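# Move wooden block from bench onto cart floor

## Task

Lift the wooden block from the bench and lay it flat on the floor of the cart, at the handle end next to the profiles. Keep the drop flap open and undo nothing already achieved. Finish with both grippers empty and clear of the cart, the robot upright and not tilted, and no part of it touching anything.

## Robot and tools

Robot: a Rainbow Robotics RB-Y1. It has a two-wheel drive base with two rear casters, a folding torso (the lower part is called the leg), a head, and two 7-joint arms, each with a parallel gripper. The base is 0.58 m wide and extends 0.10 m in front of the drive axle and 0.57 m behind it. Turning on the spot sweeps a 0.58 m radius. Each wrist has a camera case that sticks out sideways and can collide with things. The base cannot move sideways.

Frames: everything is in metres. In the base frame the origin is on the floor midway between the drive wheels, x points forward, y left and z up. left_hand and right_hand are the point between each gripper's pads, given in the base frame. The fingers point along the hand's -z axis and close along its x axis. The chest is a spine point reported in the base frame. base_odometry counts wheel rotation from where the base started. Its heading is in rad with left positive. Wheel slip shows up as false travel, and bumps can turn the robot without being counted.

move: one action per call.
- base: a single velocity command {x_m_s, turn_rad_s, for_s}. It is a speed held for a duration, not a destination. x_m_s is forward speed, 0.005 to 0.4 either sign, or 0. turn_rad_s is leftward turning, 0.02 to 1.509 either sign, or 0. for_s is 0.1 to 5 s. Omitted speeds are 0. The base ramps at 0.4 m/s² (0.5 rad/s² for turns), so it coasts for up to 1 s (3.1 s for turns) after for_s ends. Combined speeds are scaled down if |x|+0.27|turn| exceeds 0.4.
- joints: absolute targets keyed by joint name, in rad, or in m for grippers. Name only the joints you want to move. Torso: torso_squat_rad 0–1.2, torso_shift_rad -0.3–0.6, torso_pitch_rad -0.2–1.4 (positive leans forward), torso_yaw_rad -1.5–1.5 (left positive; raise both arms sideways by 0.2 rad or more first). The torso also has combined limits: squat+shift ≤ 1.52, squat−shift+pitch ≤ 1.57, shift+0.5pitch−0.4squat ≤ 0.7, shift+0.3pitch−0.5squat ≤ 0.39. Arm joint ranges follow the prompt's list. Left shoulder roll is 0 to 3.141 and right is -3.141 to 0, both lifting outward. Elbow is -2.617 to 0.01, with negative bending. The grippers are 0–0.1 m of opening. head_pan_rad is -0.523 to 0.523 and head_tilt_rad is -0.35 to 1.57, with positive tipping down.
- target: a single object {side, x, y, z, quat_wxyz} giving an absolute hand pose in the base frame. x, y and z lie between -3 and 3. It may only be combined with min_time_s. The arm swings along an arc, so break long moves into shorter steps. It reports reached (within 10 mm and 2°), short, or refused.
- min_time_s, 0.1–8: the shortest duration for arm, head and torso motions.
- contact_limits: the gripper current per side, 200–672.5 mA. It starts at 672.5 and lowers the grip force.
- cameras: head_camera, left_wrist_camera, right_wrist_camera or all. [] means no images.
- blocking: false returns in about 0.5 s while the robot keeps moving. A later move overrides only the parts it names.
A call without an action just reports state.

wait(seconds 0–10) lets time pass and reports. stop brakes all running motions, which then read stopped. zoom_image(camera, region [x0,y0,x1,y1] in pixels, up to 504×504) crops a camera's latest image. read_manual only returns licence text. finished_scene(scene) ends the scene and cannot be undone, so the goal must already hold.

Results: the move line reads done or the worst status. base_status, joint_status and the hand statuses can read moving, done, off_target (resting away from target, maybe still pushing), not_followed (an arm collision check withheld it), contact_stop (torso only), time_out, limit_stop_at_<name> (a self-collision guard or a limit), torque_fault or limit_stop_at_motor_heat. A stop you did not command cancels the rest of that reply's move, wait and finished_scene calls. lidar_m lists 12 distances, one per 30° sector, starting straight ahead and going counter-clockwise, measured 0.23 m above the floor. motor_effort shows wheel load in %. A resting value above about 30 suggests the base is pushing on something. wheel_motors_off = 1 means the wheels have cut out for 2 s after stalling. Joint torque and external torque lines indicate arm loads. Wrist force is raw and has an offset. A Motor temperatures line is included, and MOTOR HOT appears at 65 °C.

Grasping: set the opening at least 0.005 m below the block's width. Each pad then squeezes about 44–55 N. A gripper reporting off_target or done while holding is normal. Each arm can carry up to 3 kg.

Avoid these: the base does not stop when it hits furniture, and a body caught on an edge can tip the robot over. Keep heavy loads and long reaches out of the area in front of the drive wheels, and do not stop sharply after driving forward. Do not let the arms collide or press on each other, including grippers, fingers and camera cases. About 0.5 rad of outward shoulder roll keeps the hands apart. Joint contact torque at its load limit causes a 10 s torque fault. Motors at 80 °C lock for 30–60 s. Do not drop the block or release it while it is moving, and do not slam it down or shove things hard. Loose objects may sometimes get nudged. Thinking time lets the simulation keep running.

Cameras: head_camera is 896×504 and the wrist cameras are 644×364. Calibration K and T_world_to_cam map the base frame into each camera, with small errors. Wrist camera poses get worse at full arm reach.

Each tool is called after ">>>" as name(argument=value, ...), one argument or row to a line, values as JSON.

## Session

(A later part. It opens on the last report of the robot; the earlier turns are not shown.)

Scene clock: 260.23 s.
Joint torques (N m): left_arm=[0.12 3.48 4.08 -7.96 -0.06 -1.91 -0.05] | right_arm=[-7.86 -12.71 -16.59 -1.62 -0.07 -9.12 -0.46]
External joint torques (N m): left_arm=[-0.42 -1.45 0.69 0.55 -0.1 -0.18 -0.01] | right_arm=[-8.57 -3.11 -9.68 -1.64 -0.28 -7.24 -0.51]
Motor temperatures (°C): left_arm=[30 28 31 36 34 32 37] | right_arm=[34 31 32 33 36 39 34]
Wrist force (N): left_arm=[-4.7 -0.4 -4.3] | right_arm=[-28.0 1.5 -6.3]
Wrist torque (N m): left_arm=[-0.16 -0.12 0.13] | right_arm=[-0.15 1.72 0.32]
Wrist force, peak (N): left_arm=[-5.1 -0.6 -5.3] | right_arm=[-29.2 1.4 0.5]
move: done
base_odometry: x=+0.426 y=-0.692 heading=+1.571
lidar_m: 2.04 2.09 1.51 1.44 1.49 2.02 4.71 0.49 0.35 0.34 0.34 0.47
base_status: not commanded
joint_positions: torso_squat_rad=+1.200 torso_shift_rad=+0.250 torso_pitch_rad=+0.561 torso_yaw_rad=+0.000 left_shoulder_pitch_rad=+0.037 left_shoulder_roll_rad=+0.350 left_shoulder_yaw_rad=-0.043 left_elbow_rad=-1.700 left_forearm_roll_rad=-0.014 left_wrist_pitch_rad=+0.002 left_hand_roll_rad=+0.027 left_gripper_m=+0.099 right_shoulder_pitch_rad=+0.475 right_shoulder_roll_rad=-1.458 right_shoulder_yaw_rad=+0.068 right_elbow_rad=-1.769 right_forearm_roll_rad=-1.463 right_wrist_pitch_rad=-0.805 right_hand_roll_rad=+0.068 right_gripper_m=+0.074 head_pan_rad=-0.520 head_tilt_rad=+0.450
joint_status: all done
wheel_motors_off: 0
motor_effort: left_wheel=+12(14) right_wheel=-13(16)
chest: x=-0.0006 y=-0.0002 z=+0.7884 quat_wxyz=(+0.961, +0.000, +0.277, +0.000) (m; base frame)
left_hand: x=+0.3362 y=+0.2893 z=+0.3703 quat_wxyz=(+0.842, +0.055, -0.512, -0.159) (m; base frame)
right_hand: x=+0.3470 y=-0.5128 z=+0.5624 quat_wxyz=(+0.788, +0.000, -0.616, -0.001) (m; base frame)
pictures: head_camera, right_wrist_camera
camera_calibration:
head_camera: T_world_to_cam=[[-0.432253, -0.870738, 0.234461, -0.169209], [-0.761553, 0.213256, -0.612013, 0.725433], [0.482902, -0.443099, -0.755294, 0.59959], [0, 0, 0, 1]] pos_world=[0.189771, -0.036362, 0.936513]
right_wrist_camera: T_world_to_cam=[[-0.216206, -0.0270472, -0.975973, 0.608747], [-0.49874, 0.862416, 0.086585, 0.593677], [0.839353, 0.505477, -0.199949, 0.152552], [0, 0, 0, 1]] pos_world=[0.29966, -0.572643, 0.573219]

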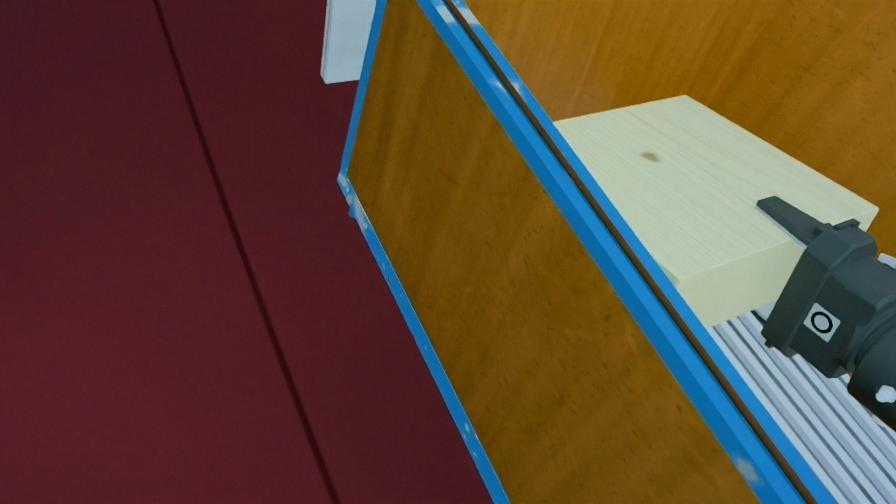

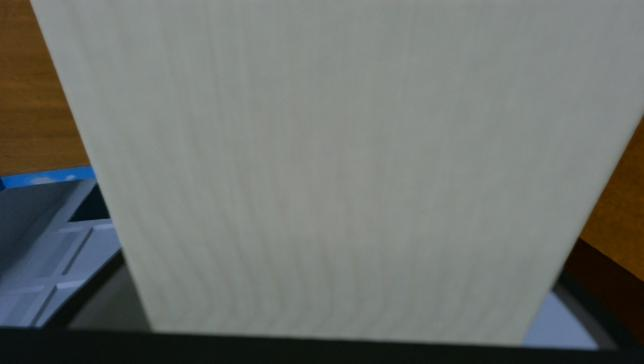

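>>> move(
  base={"x_m_s":0.1,"for_s":1.5},
  cameras=["head_camera"],
)

>>> move(
  target={"side":"right","x":0.325,"y":-0.513,"z":0.50,"quat_wxyz":[0.766,0,-0.643,0]},
  cameras=["head_camera","right_wrist_camera"],
  min_time_s=2,
)

Scene clock: 263.87 s.
Joint torques (N m): left_arm=[0.37 3.91 4.07 -8.04 -0.1 -1.89 -0.11] | right_arm=[-7.05 -12.22 -16.42 -1.3 -0.1 -8.89 -0.59]
External joint torques (N m): left_arm=[-0.16 -1.02 0.68 0.47 -0.15 -0.17 -0.06] | right_arm=[-7.76 -2.63 -9.5 -1.31 -0.31 -7.06 -0.64]
Motor temperatures (°C): left_arm=[30 28 31 36 34 32 37] | right_arm=[34 31 32 32 36 39 34]
Wrist force (N): left_arm=[-4.6 0.0 -4.7] | right_arm=[-27.4 1.3 -6.3]
Wrist torque (N m): left_arm=[-0.24 -0.09 0.18] | right_arm=[-0.27 1.71 0.29]
Wrist force, peak (N): left_arm=[-5.1 -0.7 -5.6] | right_arm=[-29.0 1.6 -7.2]
move: done
base_odometry: x=+0.426 y=-0.542 heading=+1.571
lidar_m: 1.89 2.10 1.51 1.43 1.49 2.02 4.71 0.47 0.35 0.34 0.35 0.48
base_status: done (sent for 1.5 of 1.5 s)
joint_positions: torso_squat_rad=+1.200 torso_shift_rad=+0.250 torso_pitch_rad=+0.561 torso_yaw_rad=+0.000 left_shoulder_pitch_rad=+0.037 left_shoulder_roll_rad=+0.350 left_shoulder_yaw_rad=-0.043 left_elbow_rad=-1.700 left_forearm_roll_rad=-0.014 left_wrist_pitch_rad=+0.002 left_hand_roll_rad=+0.027 left_gripper_m=+0.099 right_shoulder_pitch_rad=+0.475 right_shoulder_roll_rad=-1.458 right_shoulder_yaw_rad=+0.068 right_elbow_rad=-1.769 right_forearm_roll_rad=-1.463 right_wrist_pitch_rad=-0.805 right_hand_roll_rad=+0.068 right_gripper_m=+0.074 head_pan_rad=-0.520 head_tilt_rad=+0.450
joint_status: not commanded
wheel_motors_off: 0
motor_effort: left_wheel=+5(32) right_wheel=+6(30)
chest: x=-0.0005 y=-0.0001 z=+0.7884 quat_wxyz=(+0.961, +0.000, +0.277, +0.000) (m; base frame)
left_hand: x=+0.3363 y=+0.2893 z=+0.3702 quat_wxyz=(+0.842, +0.055, -0.512, -0.159) (m; base frame)
right_hand: x=+0.3472 y=-0.5127 z=+0.5624 quat_wxyz=(+0.788, +0.000, -0.616, -0.001) (m; base frame)
pictures: head_camera
camera_calibration:
head_camera: T_world_to_cam=[[-0.432194, -0.870749, 0.23453, -0.169242], [-0.761657, 0.213238, -0.611889, 0.725413], [0.482791, -0.443087, -0.755372, 0.599637], [0, 0, 0, 1]] pos_world=[0.189871, -0.0363621, 0.936514]

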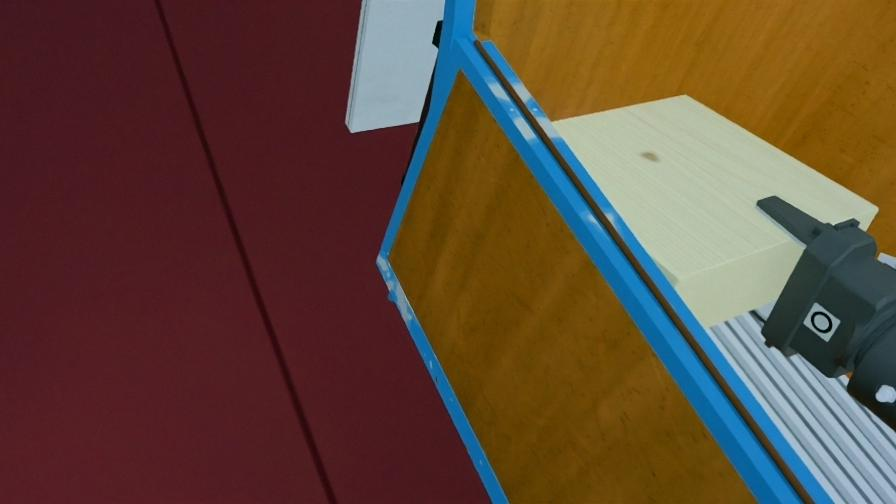

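Scene clock: 266.20 s.
Joint torques (N m): left_arm=[0.83 3.66 4.26 -8.04 -0.04 -1.83 -0.05] | right_arm=[-6.22 -16.27 -13.84 -2.85 -0.36 -9.36 -0.66]
External joint torques (N m): left_arm=[0.3 -1.27 0.87 0.47 -0.09 -0.1 -0.01] | right_arm=[-8.23 -2.42 -7.36 -2.3 -0.45 -7.46 -0.71]
Motor temperatures (°C): left_arm=[30 28 31 36 34 32 37] | right_arm=[34 31 32 32 36 39 34]
Wrist force (N): left_arm=[-4.7 0.2 -4.9] | right_arm=[-28.2 1.5 -4.9]
Wrist torque (N m): left_arm=[-0.29 -0.11 0.17] | right_arm=[-0.16 1.69 0.30]
Wrist force, peak (N): left_arm=[-4.7 -0.2 -5.7] | right_arm=[-29.1 1.8 -4.9]
move: done
base_odometry: x=+0.426 y=-0.542 heading=+1.571
lidar_m: 1.89 2.10 1.50 1.44 1.49 2.02 4.71 0.49 0.36 0.33 0.34 0.47
base_status: not commanded
joint_positions: torso_squat_rad=+1.200 torso_shift_rad=+0.250 torso_pitch_rad=+0.561 torso_yaw_rad=+0.000 left_shoulder_pitch_rad=+0.037 left_shoulder_roll_rad=+0.350 left_shoulder_yaw_rad=-0.043 left_elbow_rad=-1.700 left_forearm_roll_rad=-0.014 left_wrist_pitch_rad=+0.002 left_hand_roll_rad=+0.027 left_gripper_m=+0.099 right_shoulder_pitch_rad=+0.178 right_shoulder_roll_rad=-1.230 right_shoulder_yaw_rad=+0.337 right_elbow_rad=-1.492 right_forearm_roll_rad=-1.213 right_wrist_pitch_rad=-0.887 right_hand_roll_rad=-0.021 right_gripper_m=+0.074 head_pan_rad=-0.520 head_tilt_rad=+0.450
joint_status: all done
wheel_motors_off: 0
motor_effort: left_wheel=+5(6) right_wheel=+6(8)
chest: x=-0.0005 y=-0.0001 z=+0.7884 quat_wxyz=(+0.961, +0.000, +0.277, +0.000) (m; base frame)
left_hand: x=+0.3363 y=+0.2893 z=+0.3702 quat_wxyz=(+0.842, +0.055, -0.512, -0.159) (m; base frame)
right_hand: x=+0.3232 y=-0.5125 z=+0.4983 quat_wxyz=(+0.769, -0.001, -0.639, -0.001) (m; base frame)
right_hand_status: reached (checked arc, planned for 2.0 s): 3 mm and 0.6 deg off.
pictures: head_camera, right_wrist_camera
camera_calibration:
head_camera: T_world_to_cam=[[-0.432194, -0.870749, 0.23453, -0.169242], [-0.761657, 0.213238, -0.611889, 0.725413], [0.482791, -0.443087, -0.755372, 0.599637], [0, 0, 0, 1]] pos_world=[0.189871, -0.0363621, 0.936514]
right_wrist_camera: T_world_to_cam=[[-0.157832, -0.0297157, -0.987019, 0.526385], [-0.502338, 0.862962, 0.0543468, 0.604552], [0.850144, 0.504395, -0.15113, 0.131234], [0, 0, 0, 1]] pos_world=[0.275202, -0.572257, 0.506529]

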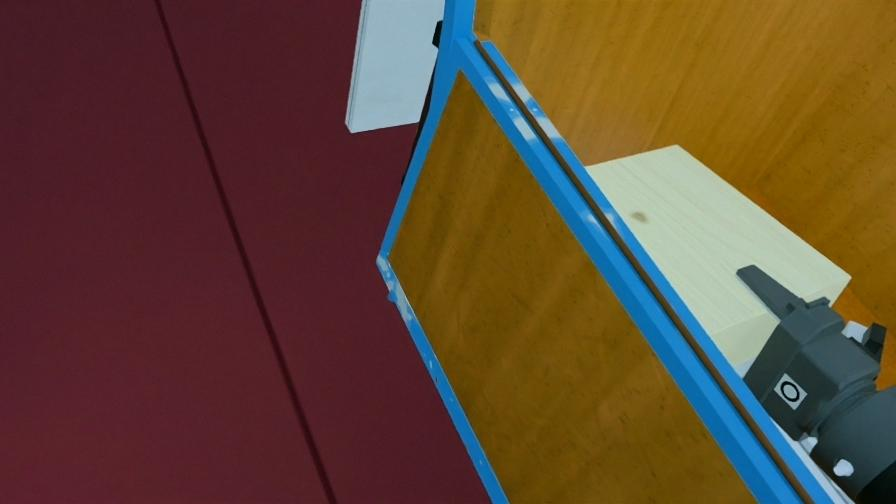

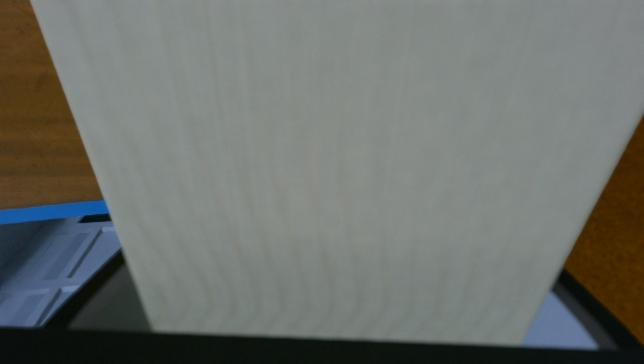

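>>> move(
  target={"side":"right","x":0.322,"y":-0.513,"z":0.44,"quat_wxyz":[0.777,0,-0.629,0]},
  cameras=["head_camera"],
  min_time_s=2,
)

>>> move(
  target={"side":"right","x":0.322,"y":-0.513,"z":0.415,"quat_wxyz":[0.777,0,-0.629,0]},
  cameras=["head_camera"],
  min_time_s=2,
)

Scene clock: 271.07 s.
Joint torques (N m): left_arm=[0.54 3.78 3.81 -8.04 -0.07 -1.91 0.02] | right_arm=[-6.27 -19.77 -12.94 -2.48 -1.01 -9.07 -0.54]
External joint torques (N m): left_arm=[0.01 -1.15 0.42 0.47 -0.12 -0.19 0.06] | right_arm=[-7.9 -4.12 -7.14 -2.25 -0.91 -7.21 -0.59]
Motor temperatures (°C): left_arm=[30 28 31 36 34 32 37] | right_arm=[34 31 32 32 36 40 34]
Wrist force (N): left_arm=[-4.2 -0.1 -4.2] | right_arm=[-27.8 1.7 -5.5]
Wrist torque (N m): left_arm=[-0.25 -0.11 0.19] | right_arm=[-0.24 1.73 0.29]
Wrist force, peak (N): left_arm=[-5.9 -0.4 -4.7] | right_arm=[-28.5 2.3 -5.4]
move: done
base_odometry: x=+0.426 y=-0.542 heading=+1.571
lidar_m: 1.90 2.10 1.50 1.44 1.51 2.02 4.71 0.49 0.36 0.34 0.35 0.46
base_status: not commanded
joint_positions: torso_squat_rad=+1.200 torso_shift_rad=+0.250 torso_pitch_rad=+0.561 torso_yaw_rad=+0.000 left_shoulder_pitch_rad=+0.037 left_shoulder_roll_rad=+0.350 left_shoulder_yaw_rad=-0.043 left_elbow_rad=-1.700 left_forearm_roll_rad=-0.014 left_wrist_pitch_rad=+0.002 left_hand_roll_rad=+0.027 left_gripper_m=+0.099 right_shoulder_pitch_rad=-0.029 right_shoulder_roll_rad=-1.088 right_shoulder_yaw_rad=+0.480 right_elbow_rad=-1.209 right_forearm_roll_rad=-1.068 right_wrist_pitch_rad=-0.904 right_hand_roll_rad=-0.132 right_gripper_m=+0.074 head_pan_rad=-0.520 head_tilt_rad=+0.450
joint_status: all done
wheel_motors_off: 0
motor_effort: left_wheel=+5(6) right_wheel=+9(9)
chest: x=-0.0005 y=-0.0001 z=+0.7884 quat_wxyz=(+0.961, +0.000, +0.277, +0.000) (m; base frame)
left_hand: x=+0.3363 y=+0.2893 z=+0.3702 quat_wxyz=(+0.842, +0.055, -0.512, -0.159) (m; base frame)
right_hand: x=+0.3202 y=-0.5128 z=+0.4384 quat_wxyz=(+0.779, -0.001, -0.627, +0.000) (m; base frame)
right_hand_status: reached (checked arc, planned for 2.0 s): 2 mm and 0.4 deg off.
pictures: head_camera
camera_calibration:
head_camera: T_world_to_cam=[[-0.432206, -0.870739, 0.234547, -0.169255], [-0.761627, 0.213212, -0.611935, 0.725449], [0.482827, -0.443119, -0.75533, 0.59959], [0, 0, 0, 1]] pos_world=[0.189871, -0.036362, 0.936514]

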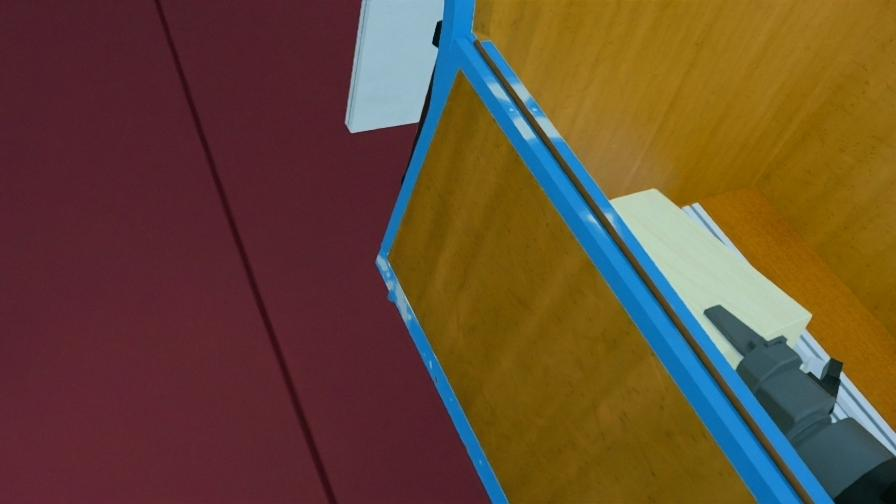

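Scene clock: 273.40 s.
Joint torques (N m): left_arm=[0.96 3.56 4.08 -8.13 0.01 -1.9 -0.06] | right_arm=[-6.77 -20.44 -11.2 -2.03 -1.64 -9.09 -0.62]
External joint torques (N m): left_arm=[0.43 -1.38 0.69 0.38 -0.04 -0.17 -0.02] | right_arm=[-8.02 -4.34 -5.91 -2.12 -1.44 -7.24 -0.67]
Motor temperatures (°C): left_arm=[30 28 31 36 34 32 37] | right_arm=[34 31 32 32 36 40 34]
Wrist force (N): left_arm=[-4.9 -0.2 -4.1] | right_arm=[-27.8 1.5 -5.7]
Wrist torque (N m): left_arm=[-0.19 -0.18 0.15] | right_arm=[-0.19 1.72 0.29]
Wrist force, peak (N): left_arm=[-5.0 0.1 -5.6] | right_arm=[-28.3 1.7 -6.1]
move: done
base_odometry: x=+0.426 y=-0.542 heading=+1.571
lidar_m: 1.89 2.09 1.51 1.44 1.50 2.03 4.71 0.48 0.36 0.34 0.34 0.46
base_status: not commanded
joint_positions: torso_squat_rad=+1.200 torso_shift_rad=+0.250 torso_pitch_rad=+0.561 torso_yaw_rad=+0.000 left_shoulder_pitch_rad=+0.037 left_shoulder_roll_rad=+0.350 left_shoulder_yaw_rad=-0.043 left_elbow_rad=-1.700 left_forearm_roll_rad=-0.014 left_wrist_pitch_rad=+0.002 left_hand_roll_rad=+0.027 left_gripper_m=+0.099 right_shoulder_pitch_rad=-0.127 right_shoulder_roll_rad=-1.013 right_shoulder_yaw_rad=+0.539 right_elbow_rad=-1.043 right_forearm_roll_rad=-1.001 right_wrist_pitch_rad=-0.943 right_hand_roll_rad=-0.196 right_gripper_m=+0.074 head_pan_rad=-0.520 head_tilt_rad=+0.450
joint_status: all done
wheel_motors_off: 0
motor_effort: left_wheel=+5(6) right_wheel=+7(9)
chest: x=-0.0005 y=-0.0001 z=+0.7884 quat_wxyz=(+0.961, +0.000, +0.277, +0.000) (m; base frame)
left_hand: x=+0.3363 y=+0.2893 z=+0.3702 quat_wxyz=(+0.842, +0.055, -0.512, -0.159) (m; base frame)
right_hand: x=+0.3203 y=-0.5126 z=+0.4135 quat_wxyz=(+0.780, -0.001, -0.626, -0.001) (m; base frame)
right_hand_status: reached (checked arc, planned for 2.0 s): 2 mm and 0.5 deg off.
pictures: head_camera
camera_calibration:
head_camera: T_world_to_cam=[[-0.432206, -0.870739, 0.234547, -0.169255], [-0.761627, 0.213212, -0.611935, 0.725449], [0.482827, -0.443119, -0.75533, 0.59959], [0, 0, 0, 1]] pos_world=[0.189871, -0.036362, 0.936514]

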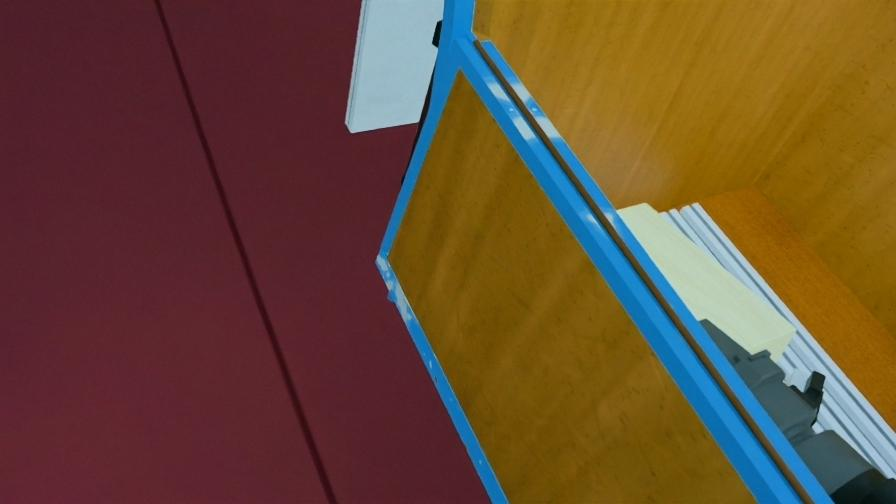

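>>> move(
  target={"side":"right","x":0.315,"y":-0.513,"z":0.415,"quat_wxyz":[0.819,0,-0.5736,0]},
  cameras=["head_camera"],
  min_time_s=2,
)

>>> move(
  target={"side":"right","x":0.315,"y":-0.513,"z":0.40,"quat_wxyz":[0.819,0,-0.5736,0]},
  cameras=["head_camera"],
  min_time_s=1.5,
)

Scene clock: 280.97 s.
Joint torques (N m): left_arm=[0.56 3.44 3.96 -8.15 -0.04 -1.89 -0.15] | right_arm=[-3.14 -22.7 -14.83 -3.38 -1.12 -8.47 -0.12]
External joint torques (N m): left_arm=[0.02 -1.49 0.57 0.36 -0.09 -0.17 -0.11] | right_arm=[-4.7 -6.95 -9.11 -3.28 -1.05 -6.66 -0.17]
Motor temperatures (°C): left_arm=[30 28 31 36 34 32 37] | right_arm=[34 31 32 32 36 40 34]
Wrist force (N): left_arm=[-4.7 0.0 -5.1] | right_arm=[-26.8 1.0 -9.0]
Wrist torque (N m): left_arm=[-0.24 -0.13 0.21] | right_arm=[-0.21 1.67 0.22]
Wrist force, peak (N): left_arm=[-5.7 -0.3 -5.1] | right_arm=[-25.0 -15.4 -13.3]
move: done
base_odometry: x=+0.426 y=-0.542 heading=+1.571
lidar_m: 1.89 2.10 1.52 1.44 1.50 2.02 4.71 0.49 0.36 0.34 0.33 0.46
base_status: not commanded
joint_positions: torso_squat_rad=+1.200 torso_shift_rad=+0.250 torso_pitch_rad=+0.561 torso_yaw_rad=+0.000 left_shoulder_pitch_rad=+0.037 left_shoulder_roll_rad=+0.350 left_shoulder_yaw_rad=-0.043 left_elbow_rad=-1.700 left_forearm_roll_rad=-0.014 left_wrist_pitch_rad=+0.002 left_hand_roll_rad=+0.027 left_gripper_m=+0.099 right_shoulder_pitch_rad=-0.027 right_shoulder_roll_rad=-1.117 right_shoulder_yaw_rad=+0.503 right_elbow_rad=-1.232 right_forearm_roll_rad=-1.079 right_wrist_pitch_rad=-0.779 right_hand_roll_rad=-0.138 right_gripper_m=+0.074 head_pan_rad=-0.520 head_tilt_rad=+0.450
joint_status: all done
wheel_motors_off: 0
motor_effort: left_wheel=+4(6) right_wheel=+8(11)
chest: x=-0.0005 y=-0.0001 z=+0.7884 quat_wxyz=(+0.961, +0.000, +0.277, +0.000) (m; base frame)
left_hand: x=+0.3363 y=+0.2893 z=+0.3702 quat_wxyz=(+0.842, +0.055, -0.512, -0.159) (m; base frame)
right_hand: x=+0.3131 y=-0.5121 z=+0.4131 quat_wxyz=(+0.820, +0.003, -0.572, +0.001) (m; base frame)
right_hand_status: reached (checked arc, planned for 2.0 s): 3 mm and 0.4 deg off.
pictures: head_camera
camera_calibration:
head_camera: T_world_to_cam=[[-0.432206, -0.870739, 0.234547, -0.169255], [-0.761627, 0.213212, -0.611935, 0.725449], [0.482827, -0.443119, -0.75533, 0.59959], [0, 0, 0, 1]] pos_world=[0.189871, -0.036362, 0.936514]

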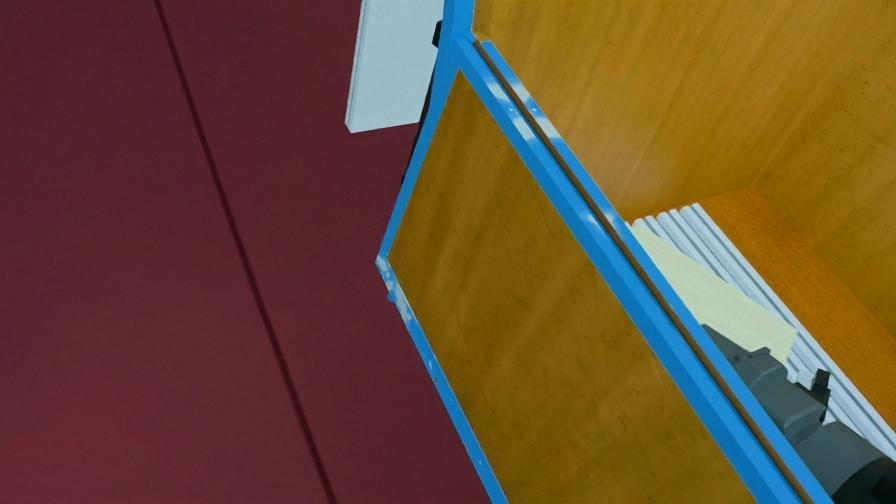

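Scene clock: 282.80 s.
Joint torques (N m): left_arm=[0.63 3.49 3.88 -8.17 -0.02 -1.9 -0.09] | right_arm=[-6.13 -20.49 -11.73 -1.8 -1.05 -8.55 -0.64]
External joint torques (N m): left_arm=[0.09 -1.44 0.49 0.34 -0.07 -0.18 -0.05] | right_arm=[-7.51 -4.46 -6.24 -1.84 -0.93 -6.76 -0.68]
Motor temperatures (°C): left_arm=[30 28 31 36 34 32 37] | right_arm=[34 31 32 32 36 40 34]
Wrist force (N): left_arm=[-4.0 -0.1 -4.8] | right_arm=[-26.5 2.1 -8.7]
Wrist torque (N m): left_arm=[-0.24 -0.03 0.11] | right_arm=[-0.29 1.67 0.27]
Wrist force, peak (N): left_arm=[-5.3 -0.5 -5.4] | right_arm=[-27.2 1.2 -9.0]
move: done
base_odometry: x=+0.426 y=-0.542 heading=+1.571
lidar_m: 1.88 2.09 1.51 1.44 1.49 2.02 4.71 0.48 0.35 0.34 0.34 0.48
base_status: not commanded
joint_positions: torso_squat_rad=+1.200 torso_shift_rad=+0.250 torso_pitch_rad=+0.561 torso_yaw_rad=+0.000 left_shoulder_pitch_rad=+0.037 left_shoulder_roll_rad=+0.350 left_shoulder_yaw_rad=-0.043 left_elbow_rad=-1.700 left_forearm_roll_rad=-0.014 left_wrist_pitch_rad=+0.002 left_hand_roll_rad=+0.027 left_gripper_m=+0.099 right_shoulder_pitch_rad=-0.081 right_shoulder_roll_rad=-1.074 right_shoulder_yaw_rad=+0.536 right_elbow_rad=-1.146 right_forearm_roll_rad=-1.044 right_wrist_pitch_rad=-0.793 right_hand_roll_rad=-0.166 right_gripper_m=+0.074 head_pan_rad=-0.520 head_tilt_rad=+0.450
joint_status: all done
wheel_motors_off: 0
motor_effort: left_wheel=+5(5) right_wheel=+7(9)
chest: x=-0.0005 y=-0.0001 z=+0.7884 quat_wxyz=(+0.961, +0.000, +0.277, +0.000) (m; base frame)
left_hand: x=+0.3363 y=+0.2893 z=+0.3702 quat_wxyz=(+0.842, +0.055, -0.512, -0.159) (m; base frame)
right_hand: x=+0.3132 y=-0.5129 z=+0.3985 quat_wxyz=(+0.821, +0.000, -0.571, +0.000) (m; base frame)
right_hand_status: reached (checked arc, planned for 1.5 s): 2 mm and 0.3 deg off.
pictures: head_camera
camera_calibration:
head_camera: T_world_to_cam=[[-0.432206, -0.870739, 0.234547, -0.169255], [-0.761627, 0.213212, -0.611935, 0.725449], [0.482827, -0.443119, -0.75533, 0.59959], [0, 0, 0, 1]] pos_world=[0.189871, -0.036362, 0.936514]

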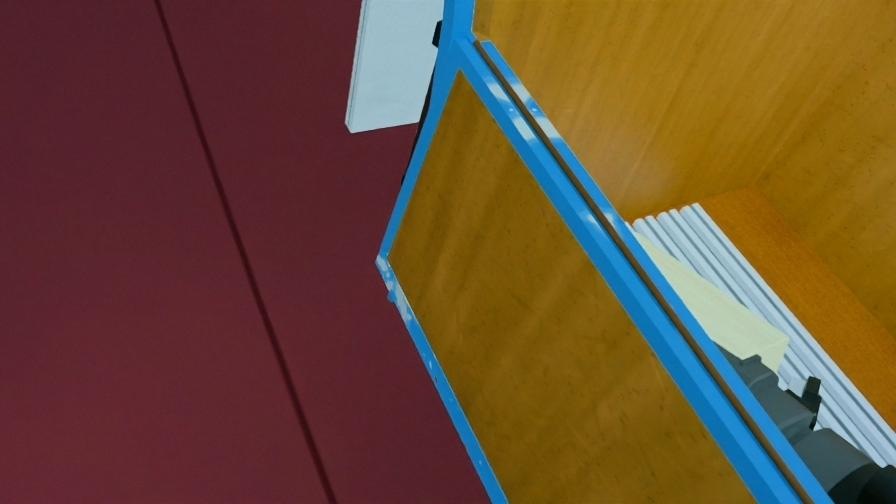

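>>> move(
  target={"side":"right","x":0.314,"y":-0.514,"z":0.386,"quat_wxyz":[0.819,0,-0.5736,0]},
  cameras=["head_camera"],
  min_time_s=1.5,
)

>>> zoom_image(
  camera="head_camera",
  region=[580, 180, 896, 440],
)

Scene clock: 286.53 s.
Joint torques (N m): left_arm=[0.61 3.61 3.95 -8.01 -0.02 -2.01 -0.03] | right_arm=[-2.68 -13.89 -1.2 -0.56 3.1 0.58 2.04]
External joint torques (N m): left_arm=[0.1 -1.32 0.57 0.5 -0.07 -0.28 0.02] | right_arm=[-3.8 2.46 4 -0.86 3.3 2.36 1.99]
Motor temperatures (°C): left_arm=[30 28 31 36 34 32 37] | right_arm=[34 31 32 31 36 40 34]
Wrist force (N): left_arm=[-4.6 -0.2 -4.8] | right_arm=[-3.5 -8.0 9.3]
Wrist torque (N m): left_arm=[-0.20 -0.10 0.15] | right_arm=[0.07 -2.62 -2.39]
Wrist force, peak (N): left_arm=[-5.0 0.0 -5.4] | right_arm=[-27.2 1.6 -9.7]
move: done
base_odometry: x=+0.426 y=-0.542 heading=+1.571
lidar_m: 1.91 2.10 1.50 1.45 1.47 2.02 4.72 0.48 0.36 0.33 0.34 0.46
base_status: not commanded
joint_positions: torso_squat_rad=+1.200 torso_shift_rad=+0.250 torso_pitch_rad=+0.560 torso_yaw_rad=+0.000 left_shoulder_pitch_rad=+0.037 left_shoulder_roll_rad=+0.350 left_shoulder_yaw_rad=-0.043 left_elbow_rad=-1.700 left_forearm_roll_rad=-0.014 left_wrist_pitch_rad=+0.002 left_hand_roll_rad=+0.027 left_gripper_m=+0.099 right_shoulder_pitch_rad=-0.139 right_shoulder_roll_rad=-1.033 right_shoulder_yaw_rad=+0.572 right_elbow_rad=-1.043 right_forearm_roll_rad=-1.002 right_wrist_pitch_rad=-0.824 right_hand_roll_rad=-0.212 right_gripper_m=+0.074 head_pan_rad=-0.520 head_tilt_rad=+0.450
joint_status: all done
wheel_motors_off: 0
motor_effort: left_wheel=+4(5) right_wheel=+13(13)
chest: x=-0.0009 y=+0.0000 z=+0.7886 quat_wxyz=(+0.961, +0.000, +0.276, +0.000) (m; base frame)
left_hand: x=+0.3364 y=+0.2892 z=+0.3706 quat_wxyz=(+0.842, +0.054, -0.512, -0.159) (m; base frame)
right_hand: x=+0.3138 y=-0.5149 z=+0.3871 quat_wxyz=(+0.819, -0.001, -0.574, -0.001) (m; base frame)
right_hand_status: reached (checked arc, planned for 1.5 s): 1 mm and 0.1 deg off.
pictures: head_camera
camera_calibration:
head_camera: T_world_to_cam=[[-0.432649, -0.870515, 0.23456, -0.169373], [-0.761017, 0.21313, -0.612722, 0.725846], [0.483392, -0.443597, -0.754688, 0.599374], [0, 0, 0, 1]] pos_world=[0.18937, -0.0362608, 0.93681]

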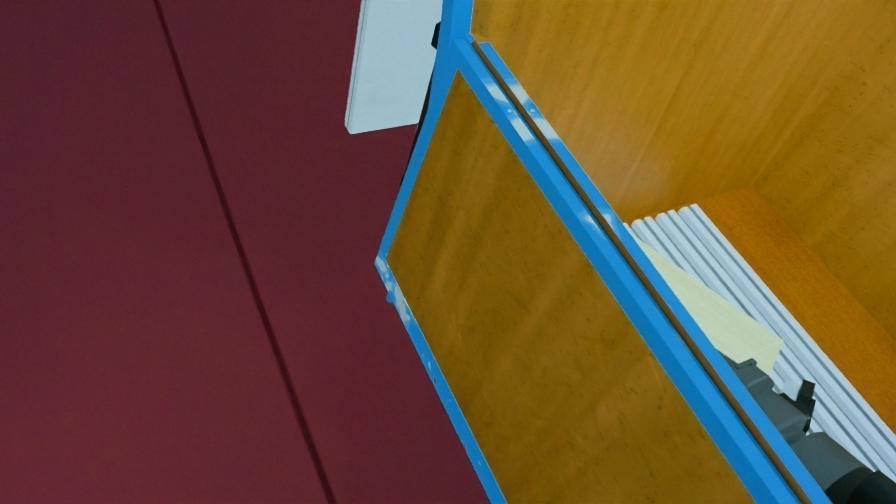

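Scaled by 1.595 from the camera's 896x504 image, which has a finer 1280x720 frame.

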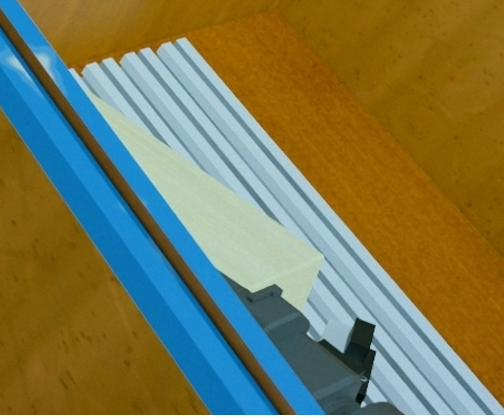

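>>> move(
  joints={"right_gripper_m":0.1},
  cameras=["head_camera","right_wrist_camera"],
)

Scene clock: 300.10 s.
Joint torques (N m): left_arm=[0.35 3.56 4.03 -8.16 0.01 -2.04 -0.04] | right_arm=[-1.14 -17.58 -5.53 -0.12 -0.33 -3.4 0.42]
External joint torques (N m): left_arm=[-0.16 -1.37 0.64 0.36 -0.04 -0.32 0] | right_arm=[-2.26 -1.26 -0.35 -0.42 -0.13 -1.62 0.37]
Motor temperatures (°C): left_arm=[30 28 31 36 34 32 37] | right_arm=[34 31 32 31 36 38 34]
Wrist force (N): left_arm=[-4.1 -0.4 -4.4] | right_arm=[-15.0 1.0 -5.5]
Wrist torque (N m): left_arm=[-0.21 -0.04 0.11] | right_arm=[-0.13 -0.67 -0.22]
Wrist force, peak (N): left_arm=[-4.6 -0.3 -5.8] | right_arm=[-15.8 1.6 -7.1]
move: done
base_odometry: x=+0.426 y=-0.542 heading=+1.571
lidar_m: 1.89 2.09 1.51 1.44 1.49 2.01 4.71 0.49 0.35 0.33 0.34 0.46
base_status: not commanded
joint_positions: torso_squat_rad=+1.200 torso_shift_rad=+0.250 torso_pitch_rad=+0.560 torso_yaw_rad=+0.000 left_shoulder_pitch_rad=+0.037 left_shoulder_roll_rad=+0.350 left_shoulder_yaw_rad=-0.043 left_elbow_rad=-1.700 left_forearm_roll_rad=-0.014 left_wrist_pitch_rad=+0.002 left_hand_roll_rad=+0.027 left_gripper_m=+0.099 right_shoulder_pitch_rad=-0.139 right_shoulder_roll_rad=-1.032 right_shoulder_yaw_rad=+0.573 right_elbow_rad=-1.043 right_forearm_roll_rad=-1.002 right_wrist_pitch_rad=-0.823 right_hand_roll_rad=-0.211 right_gripper_m=+0.099 head_pan_rad=-0.520 head_tilt_rad=+0.450
joint_status: all done
wheel_motors_off: 0
motor_effort: left_wheel=+5(6) right_wheel=+7(12)
chest: x=-0.0008 y=+0.0000 z=+0.7885 quat_wxyz=(+0.961, +0.000, +0.276, +0.000) (m; base frame)
left_hand: x=+0.3363 y=+0.2893 z=+0.3705 quat_wxyz=(+0.842, +0.055, -0.512, -0.159) (m; base frame)
right_hand: x=+0.3136 y=-0.5140 z=+0.3862 quat_wxyz=(+0.819, +0.000, -0.573, +0.000) (m; base frame)
pictures: head_camera, right_wrist_camera
camera_calibration:
head_camera: T_world_to_cam=[[-0.432317, -0.870704, 0.23447, -0.16925], [-0.761208, 0.213004, -0.612529, 0.725789], [0.483388, -0.443288, -0.754872, 0.599387], [0, 0, 0, 1]] pos_world=[0.18957, -0.0362622, 0.936711]
right_wrist_camera: T_world_to_cam=[[-0.317914, -0.0291751, -0.94767, 0.449442], [-0.488394, 0.861752, 0.137311, 0.57018], [0.812651, 0.50649, -0.288212, 0.188955], [0, 0, 0, 1]] pos_world=[0.267802, -0.573945, 0.40209]

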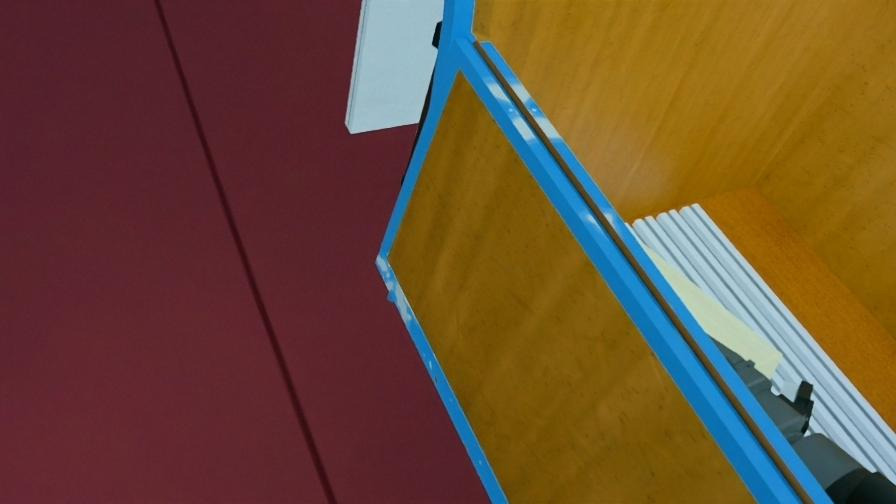

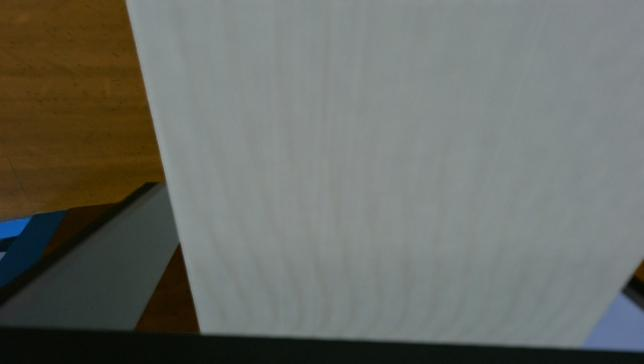

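>>> move(
  target={"side":"right","x":0.308,"y":-0.514,"z":0.366,"quat_wxyz":[0.866,0,-0.5,0]},
  cameras=["right_wrist_camera"],
  min_time_s=2,
)

>>> move(
  target={"side":"right","x":0.302,"y":-0.514,"z":0.353,"quat_wxyz":[0.9063,0,-0.4226,0]},
  cameras=["head_camera","right_wrist_camera"],
  min_time_s=2,
)

Scene clock: 303.87 s.
Joint torques (N m): left_arm=[0.54 3.62 4.07 -8.11 0 -1.91 -0.14] | right_arm=[1.35 -22.22 -6.48 0.06 -0.85 -3.04 0.5]
External joint torques (N m): left_arm=[0.03 -1.31 0.68 0.4 -0.04 -0.18 -0.09] | right_arm=[0.51 -5.72 -1.1 -0.2 -0.75 -1.39 0.46]
Motor temperatures (°C): left_arm=[30 28 31 36 34 32 37] | right_arm=[34 31 32 31 36 38 34]
Wrist force (N): left_arm=[-4.2 -0.7 -4.7] | right_arm=[-14.5 3.2 -7.2]
Wrist torque (N m): left_arm=[-0.13 -0.08 0.11] | right_arm=[-0.19 -0.56 -0.28]
Wrist force, peak (N): left_arm=[-5.3 -0.8 -5.5] | right_arm=[-16.0 1.5 -7.6]
move: done
base_odometry: x=+0.426 y=-0.542 heading=+1.571
lidar_m: 1.89 2.10 1.50 1.44 1.48 2.02 4.71 0.47 0.36 0.34 0.35 0.47
base_status: not commanded
joint_positions: torso_squat_rad=+1.200 torso_shift_rad=+0.250 torso_pitch_rad=+0.560 torso_yaw_rad=+0.000 left_shoulder_pitch_rad=+0.037 left_shoulder_roll_rad=+0.350 left_shoulder_yaw_rad=-0.043 left_elbow_rad=-1.700 left_forearm_roll_rad=-0.014 left_wrist_pitch_rad=+0.002 left_hand_roll_rad=+0.027 left_gripper_m=+0.099 right_shoulder_pitch_rad=-0.121 right_shoulder_roll_rad=-1.100 right_shoulder_yaw_rad=+0.583 right_elbow_rad=-1.141 right_forearm_roll_rad=-1.042 right_wrist_pitch_rad=-0.626 right_hand_roll_rad=-0.197 right_gripper_m=+0.099 head_pan_rad=-0.520 head_tilt_rad=+0.450
joint_status: all done
wheel_motors_off: 0
motor_effort: left_wheel=+4(6) right_wheel=+8(9)
chest: x=-0.0008 y=+0.0000 z=+0.7885 quat_wxyz=(+0.961, +0.000, +0.276, +0.000) (m; base frame)
left_hand: x=+0.3363 y=+0.2894 z=+0.3705 quat_wxyz=(+0.842, +0.055, -0.512, -0.159) (m; base frame)
right_hand: x=+0.3075 y=-0.5133 z=+0.3655 quat_wxyz=(+0.866, +0.002, -0.500, +0.000) (m; base frame)
right_hand_status: reached (checked arc, planned for 2.0 s): 1 mm and 0.2 deg off.
pictures: right_wrist_camera
camera_calibration:
right_wrist_camera: T_world_to_cam=[[-0.476574, -0.0272926, -0.878711, 0.452466], [-0.459439, 0.859897, 0.222471, 0.528457], [0.749529, 0.509738, -0.422343, 0.257688], [0, 0, 0, 1]] pos_world=[0.265283, -0.573423, 0.388853]

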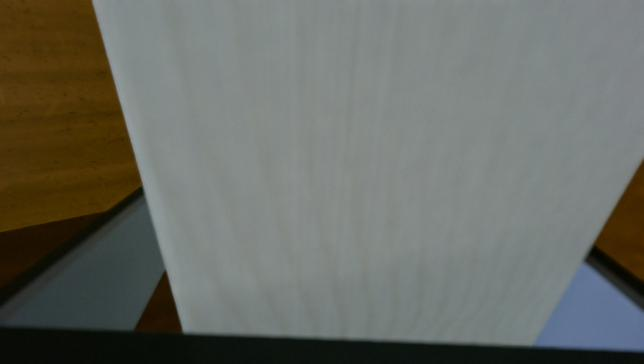

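Scene clock: 306.20 s.
Joint torques (N m): left_arm=[0.57 3.85 4.08 -8.31 -0.04 -2.04 -0.1] | right_arm=[1.52 -19.23 -6.2 0.78 -0.04 1.2 0.49]
External joint torques (N m): left_arm=[0.06 -1.08 0.69 0.21 -0.08 -0.32 -0.06] | right_arm=[1.22 -2.48 -0.56 0.57 -0.03 2.68 0.45]
Motor temperatures (°C): left_arm=[30 28 31 36 34 32 37] | right_arm=[34 31 32 31 36 38 34]
Wrist force (N): left_arm=[-4.6 -0.3 -4.9] | right_arm=[-5.9 3.3 6.3]
Wrist torque (N m): left_arm=[-0.23 -0.12 0.17] | right_arm=[-0.13 -3.06 -0.30]
Wrist force, peak (N): left_arm=[-5.6 -1.2 -4.7] | right_arm=[-14.5 3.3 -8.4]
move: done
base_odometry: x=+0.426 y=-0.542 heading=+1.571
lidar_m: 1.89 2.09 1.51 1.44 1.49 2.02 4.71 0.47 0.34 0.34 0.34 0.47
base_status: not commanded
joint_positions: torso_squat_rad=+1.200 torso_shift_rad=+0.250 torso_pitch_rad=+0.560 torso_yaw_rad=+0.000 left_shoulder_pitch_rad=+0.037 left_shoulder_roll_rad=+0.350 left_shoulder_yaw_rad=-0.043 left_elbow_rad=-1.700 left_forearm_roll_rad=-0.014 left_wrist_pitch_rad=+0.002 left_hand_roll_rad=+0.027 left_gripper_m=+0.099 right_shoulder_pitch_rad=-0.110 right_shoulder_roll_rad=-1.179 right_shoulder_yaw_rad=+0.580 right_elbow_rad=-1.242 right_forearm_roll_rad=-1.096 right_wrist_pitch_rad=-0.415 right_hand_roll_rad=-0.183 right_gripper_m=+0.099 head_pan_rad=-0.520 head_tilt_rad=+0.450
joint_status: all done
wheel_motors_off: 0
motor_effort: left_wheel=+4(5) right_wheel=+12(13)
chest: x=-0.0009 y=+0.0000 z=+0.7885 quat_wxyz=(+0.961, +0.000, +0.276, +0.000) (m; base frame)
left_hand: x=+0.3363 y=+0.2892 z=+0.3705 quat_wxyz=(+0.842, +0.054, -0.512, -0.159) (m; base frame)
right_hand: x=+0.3019 y=-0.5135 z=+0.3533 quat_wxyz=(+0.906, +0.002, -0.423, +0.000) (m; base frame)
right_hand_status: reached (checked arc, planned for 2.0 s): 1 mm and 0.3 deg off.
pictures: head_camera, right_wrist_camera
camera_calibration:
head_camera: T_world_to_cam=[[-0.432436, -0.870616, 0.234579, -0.169305], [-0.761074, 0.212935, -0.61272, 0.725903], [0.483494, -0.443494, -0.754683, 0.59935], [0, 0, 0, 1]] pos_world=[0.18947, -0.0361618, 0.93681]
right_wrist_camera: T_world_to_cam=[[-0.62062, -0.0279293, -0.783614, 0.448642], [-0.415531, 0.859213, 0.298475, 0.488243], [0.664955, 0.510855, -0.54485, 0.326208], [0, 0, 0, 1]] pos_world=[0.264402, -0.57362, 0.383568]

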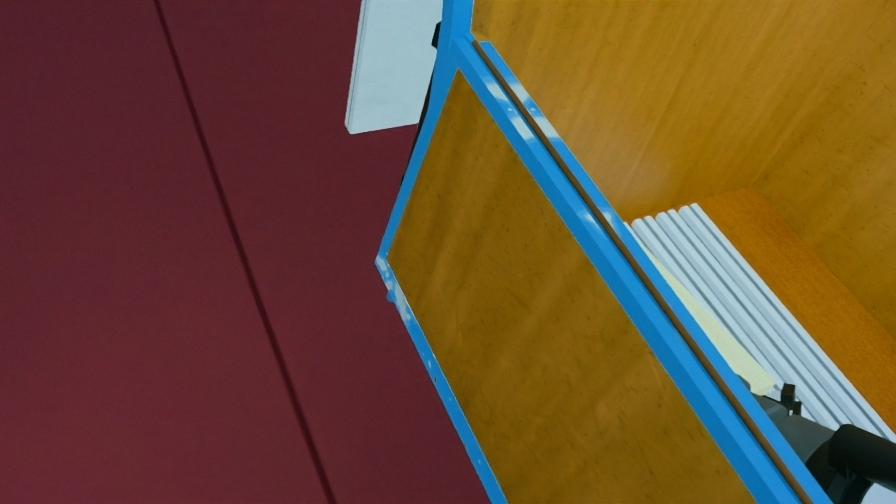

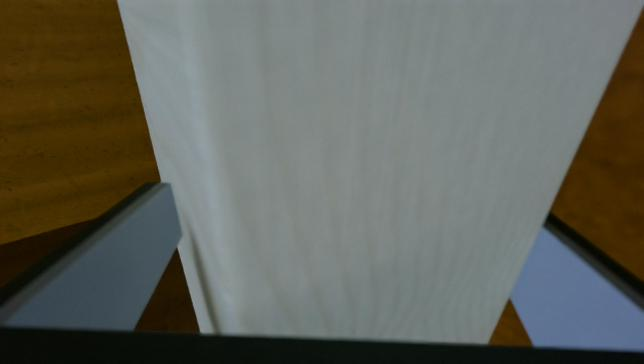

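>>> move(
  target={"side":"right","x":0.275,"y":-0.514,"z":0.354,"quat_wxyz":[0.9063,0,-0.4226,0]},
  cameras=["right_wrist_camera"],
  min_time_s=1.5,
)

>>> move(
  target={"side":"right","x":0.25,"y":-0.514,"z":0.356,"quat_wxyz":[0.9063,0,-0.4226,0]},
  cameras=["head_camera","right_wrist_camera"],
  min_time_s=1.5,
)

Scene clock: 309.90 s.
Joint torques (N m): left_arm=[0.38 3.78 3.93 -8.21 -0.05 -1.92 -0.07] | right_arm=[3.19 -18.07 -6.96 -0.02 -0.48 -1.69 0.25]
External joint torques (N m): left_arm=[-0.13 -1.15 0.54 0.31 -0.09 -0.2 -0.03] | right_arm=[1.62 -2.08 -1.66 -0.27 -0.48 -0.2 0.22]
Motor temperatures (°C): left_arm=[30 28 31 36 34 32 37] | right_arm=[34 31 32 31 36 38 34]
Wrist force (N): left_arm=[-4.9 -0.3 -5.0] | right_arm=[-5.3 1.5 -3.0]
Wrist torque (N m): left_arm=[-0.19 -0.16 0.18] | right_arm=[-0.17 -0.25 -0.13]
Wrist force, peak (N): left_arm=[-5.3 -0.6 -5.5] | right_arm=[-14.6 2.1 -8.7]
move: done
base_odometry: x=+0.426 y=-0.542 heading=+1.571
lidar_m: 1.90 2.09 1.51 1.43 1.48 2.02 4.72 0.49 0.35 0.33 0.34 0.45
base_status: not commanded
joint_positions: torso_squat_rad=+1.200 torso_shift_rad=+0.250 torso_pitch_rad=+0.560 torso_yaw_rad=+0.000 left_shoulder_pitch_rad=+0.037 left_shoulder_roll_rad=+0.350 left_shoulder_yaw_rad=-0.043 left_elbow_rad=-1.700 left_forearm_roll_rad=-0.014 left_wrist_pitch_rad=+0.002 left_hand_roll_rad=+0.027 left_gripper_m=+0.099 right_shoulder_pitch_rad=-0.028 right_shoulder_roll_rad=-1.179 right_shoulder_yaw_rad=+0.561 right_elbow_rad=-1.280 right_forearm_roll_rad=-1.117 right_wrist_pitch_rad=-0.461 right_hand_roll_rad=-0.144 right_gripper_m=+0.099 head_pan_rad=-0.520 head_tilt_rad=+0.450
joint_status: all done
wheel_motors_off: 0
motor_effort: left_wheel=+5(6) right_wheel=+8(14)
chest: x=-0.0008 y=+0.0000 z=+0.7885 quat_wxyz=(+0.961, +0.000, +0.276, +0.000) (m; base frame)
left_hand: x=+0.3363 y=+0.2893 z=+0.3705 quat_wxyz=(+0.842, +0.054, -0.512, -0.159) (m; base frame)
right_hand: x=+0.2751 y=-0.5137 z=+0.3537 quat_wxyz=(+0.906, +0.000, -0.423, +0.000) (m; base frame)
right_hand_status: reached (checked arc, planned for 1.5 s): 0 mm and 0.1 deg off.
pictures: right_wrist_camera
camera_calibration:
right_wrist_camera: T_world_to_cam=[[-0.622255, -0.0286399, -0.78229, 0.431879], [-0.413157, 0.860825, 0.297122, 0.477862], [0.664906, 0.508095, -0.547486, 0.343931], [0, 0, 0, 1]] pos_world=[0.237489, -0.573736, 0.384169]

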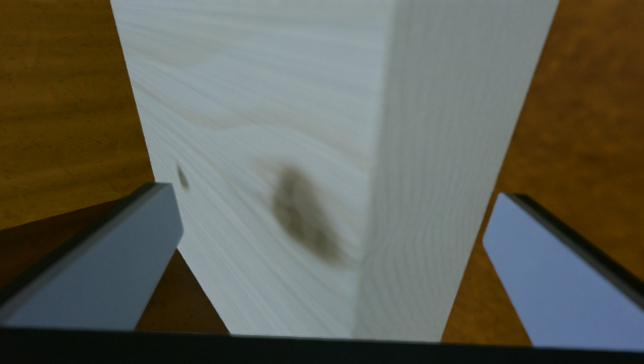

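Scene clock: 311.73 s.
Joint torques (N m): left_arm=[0.53 3.61 4.01 -8.2 -0.06 -1.94 -0.1] | right_arm=[4.44 -17.42 -6.57 -0.01 -0.4 -1.72 0.4]
External joint torques (N m): left_arm=[0.02 -1.31 0.63 0.31 -0.11 -0.22 -0.05] | right_arm=[1.72 -2.12 -1.64 -0.34 -0.39 -0.23 0.36]
Motor temperatures (°C): left_arm=[30 28 31 36 34 32 37] | right_arm=[34 31 32 31 36 38 34]
Wrist force (N): left_arm=[-4.8 0.3 -4.5] | right_arm=[-5.6 1.5 -3.2]
Wrist torque (N m): left_arm=[-0.25 -0.09 0.16] | right_arm=[-0.20 -0.28 -0.13]
Wrist force, peak (N): left_arm=[-5.4 -0.3 -5.2] | right_arm=[-5.6 1.5 -3.2]
move: done
base_odometry: x=+0.426 y=-0.542 heading=+1.571
lidar_m: 1.90 2.10 1.51 1.44 1.48 2.03 4.70 0.49 0.35 0.34 0.33 0.47
base_status: not commanded
joint_positions: torso_squat_rad=+1.200 torso_shift_rad=+0.250 torso_pitch_rad=+0.560 torso_yaw_rad=+0.000 left_shoulder_pitch_rad=+0.037 left_shoulder_roll_rad=+0.350 left_shoulder_yaw_rad=-0.043 left_elbow_rad=-1.700 left_forearm_roll_rad=-0.014 left_wrist_pitch_rad=+0.002 left_hand_roll_rad=+0.027 left_gripper_m=+0.099 right_shoulder_pitch_rad=+0.045 right_shoulder_roll_rad=-1.182 right_shoulder_yaw_rad=+0.553 right_elbow_rad=-1.309 right_forearm_roll_rad=-1.126 right_wrist_pitch_rad=-0.512 right_hand_roll_rad=-0.122 right_gripper_m=+0.099 head_pan_rad=-0.520 head_tilt_rad=+0.450
joint_status: all done
wheel_motors_off: 0
motor_effort: left_wheel=+4(6) right_wheel=+8(10)
chest: x=-0.0008 y=+0.0000 z=+0.7885 quat_wxyz=(+0.961, +0.000, +0.276, +0.000) (m; base frame)
left_hand: x=+0.3363 y=+0.2893 z=+0.3705 quat_wxyz=(+0.842, +0.054, -0.512, -0.159) (m; base frame)
right_hand: x=+0.2500 y=-0.5138 z=+0.3558 quat_wxyz=(+0.906, +0.000, -0.423, +0.000) (m; base frame)
right_hand_status: reached (checked arc, planned for 1.5 s): 0 mm and 0.0 deg off.
pictures: head_camera, right_wrist_camera
camera_calibration:
head_camera: T_world_to_cam=[[-0.432333, -0.870679, 0.234534, -0.169286], [-0.76114, 0.212915, -0.612644, 0.725844], [0.48348, -0.44338, -0.754759, 0.599427], [0, 0, 0, 1]] pos_world=[0.18947, -0.0361622, 0.93681]
right_wrist_camera: T_world_to_cam=[[-0.622231, -0.0285045, -0.782314, 0.417985], [-0.412765, 0.86108, 0.296928, 0.467007], [0.665171, 0.50767, -0.547557, 0.361498], [0, 0, 0, 1]] pos_world=[0.212389, -0.573737, 0.386269]

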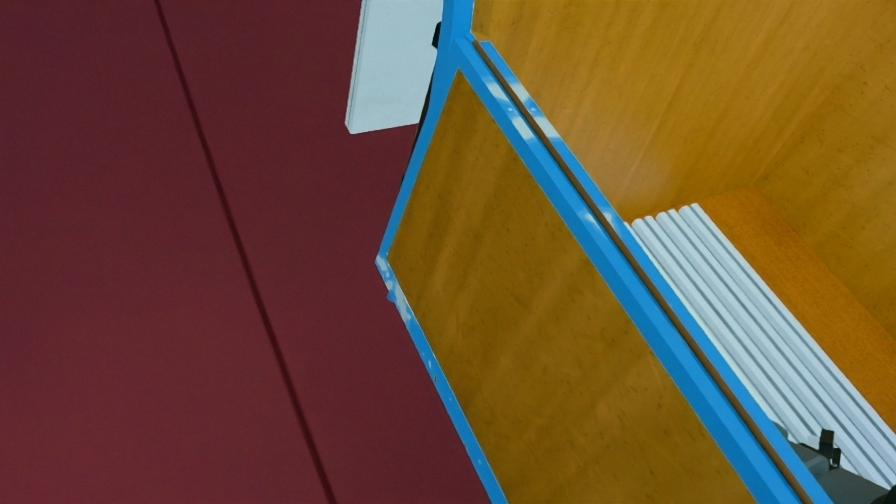

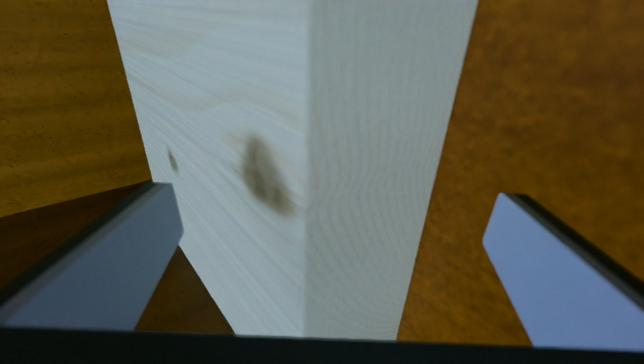

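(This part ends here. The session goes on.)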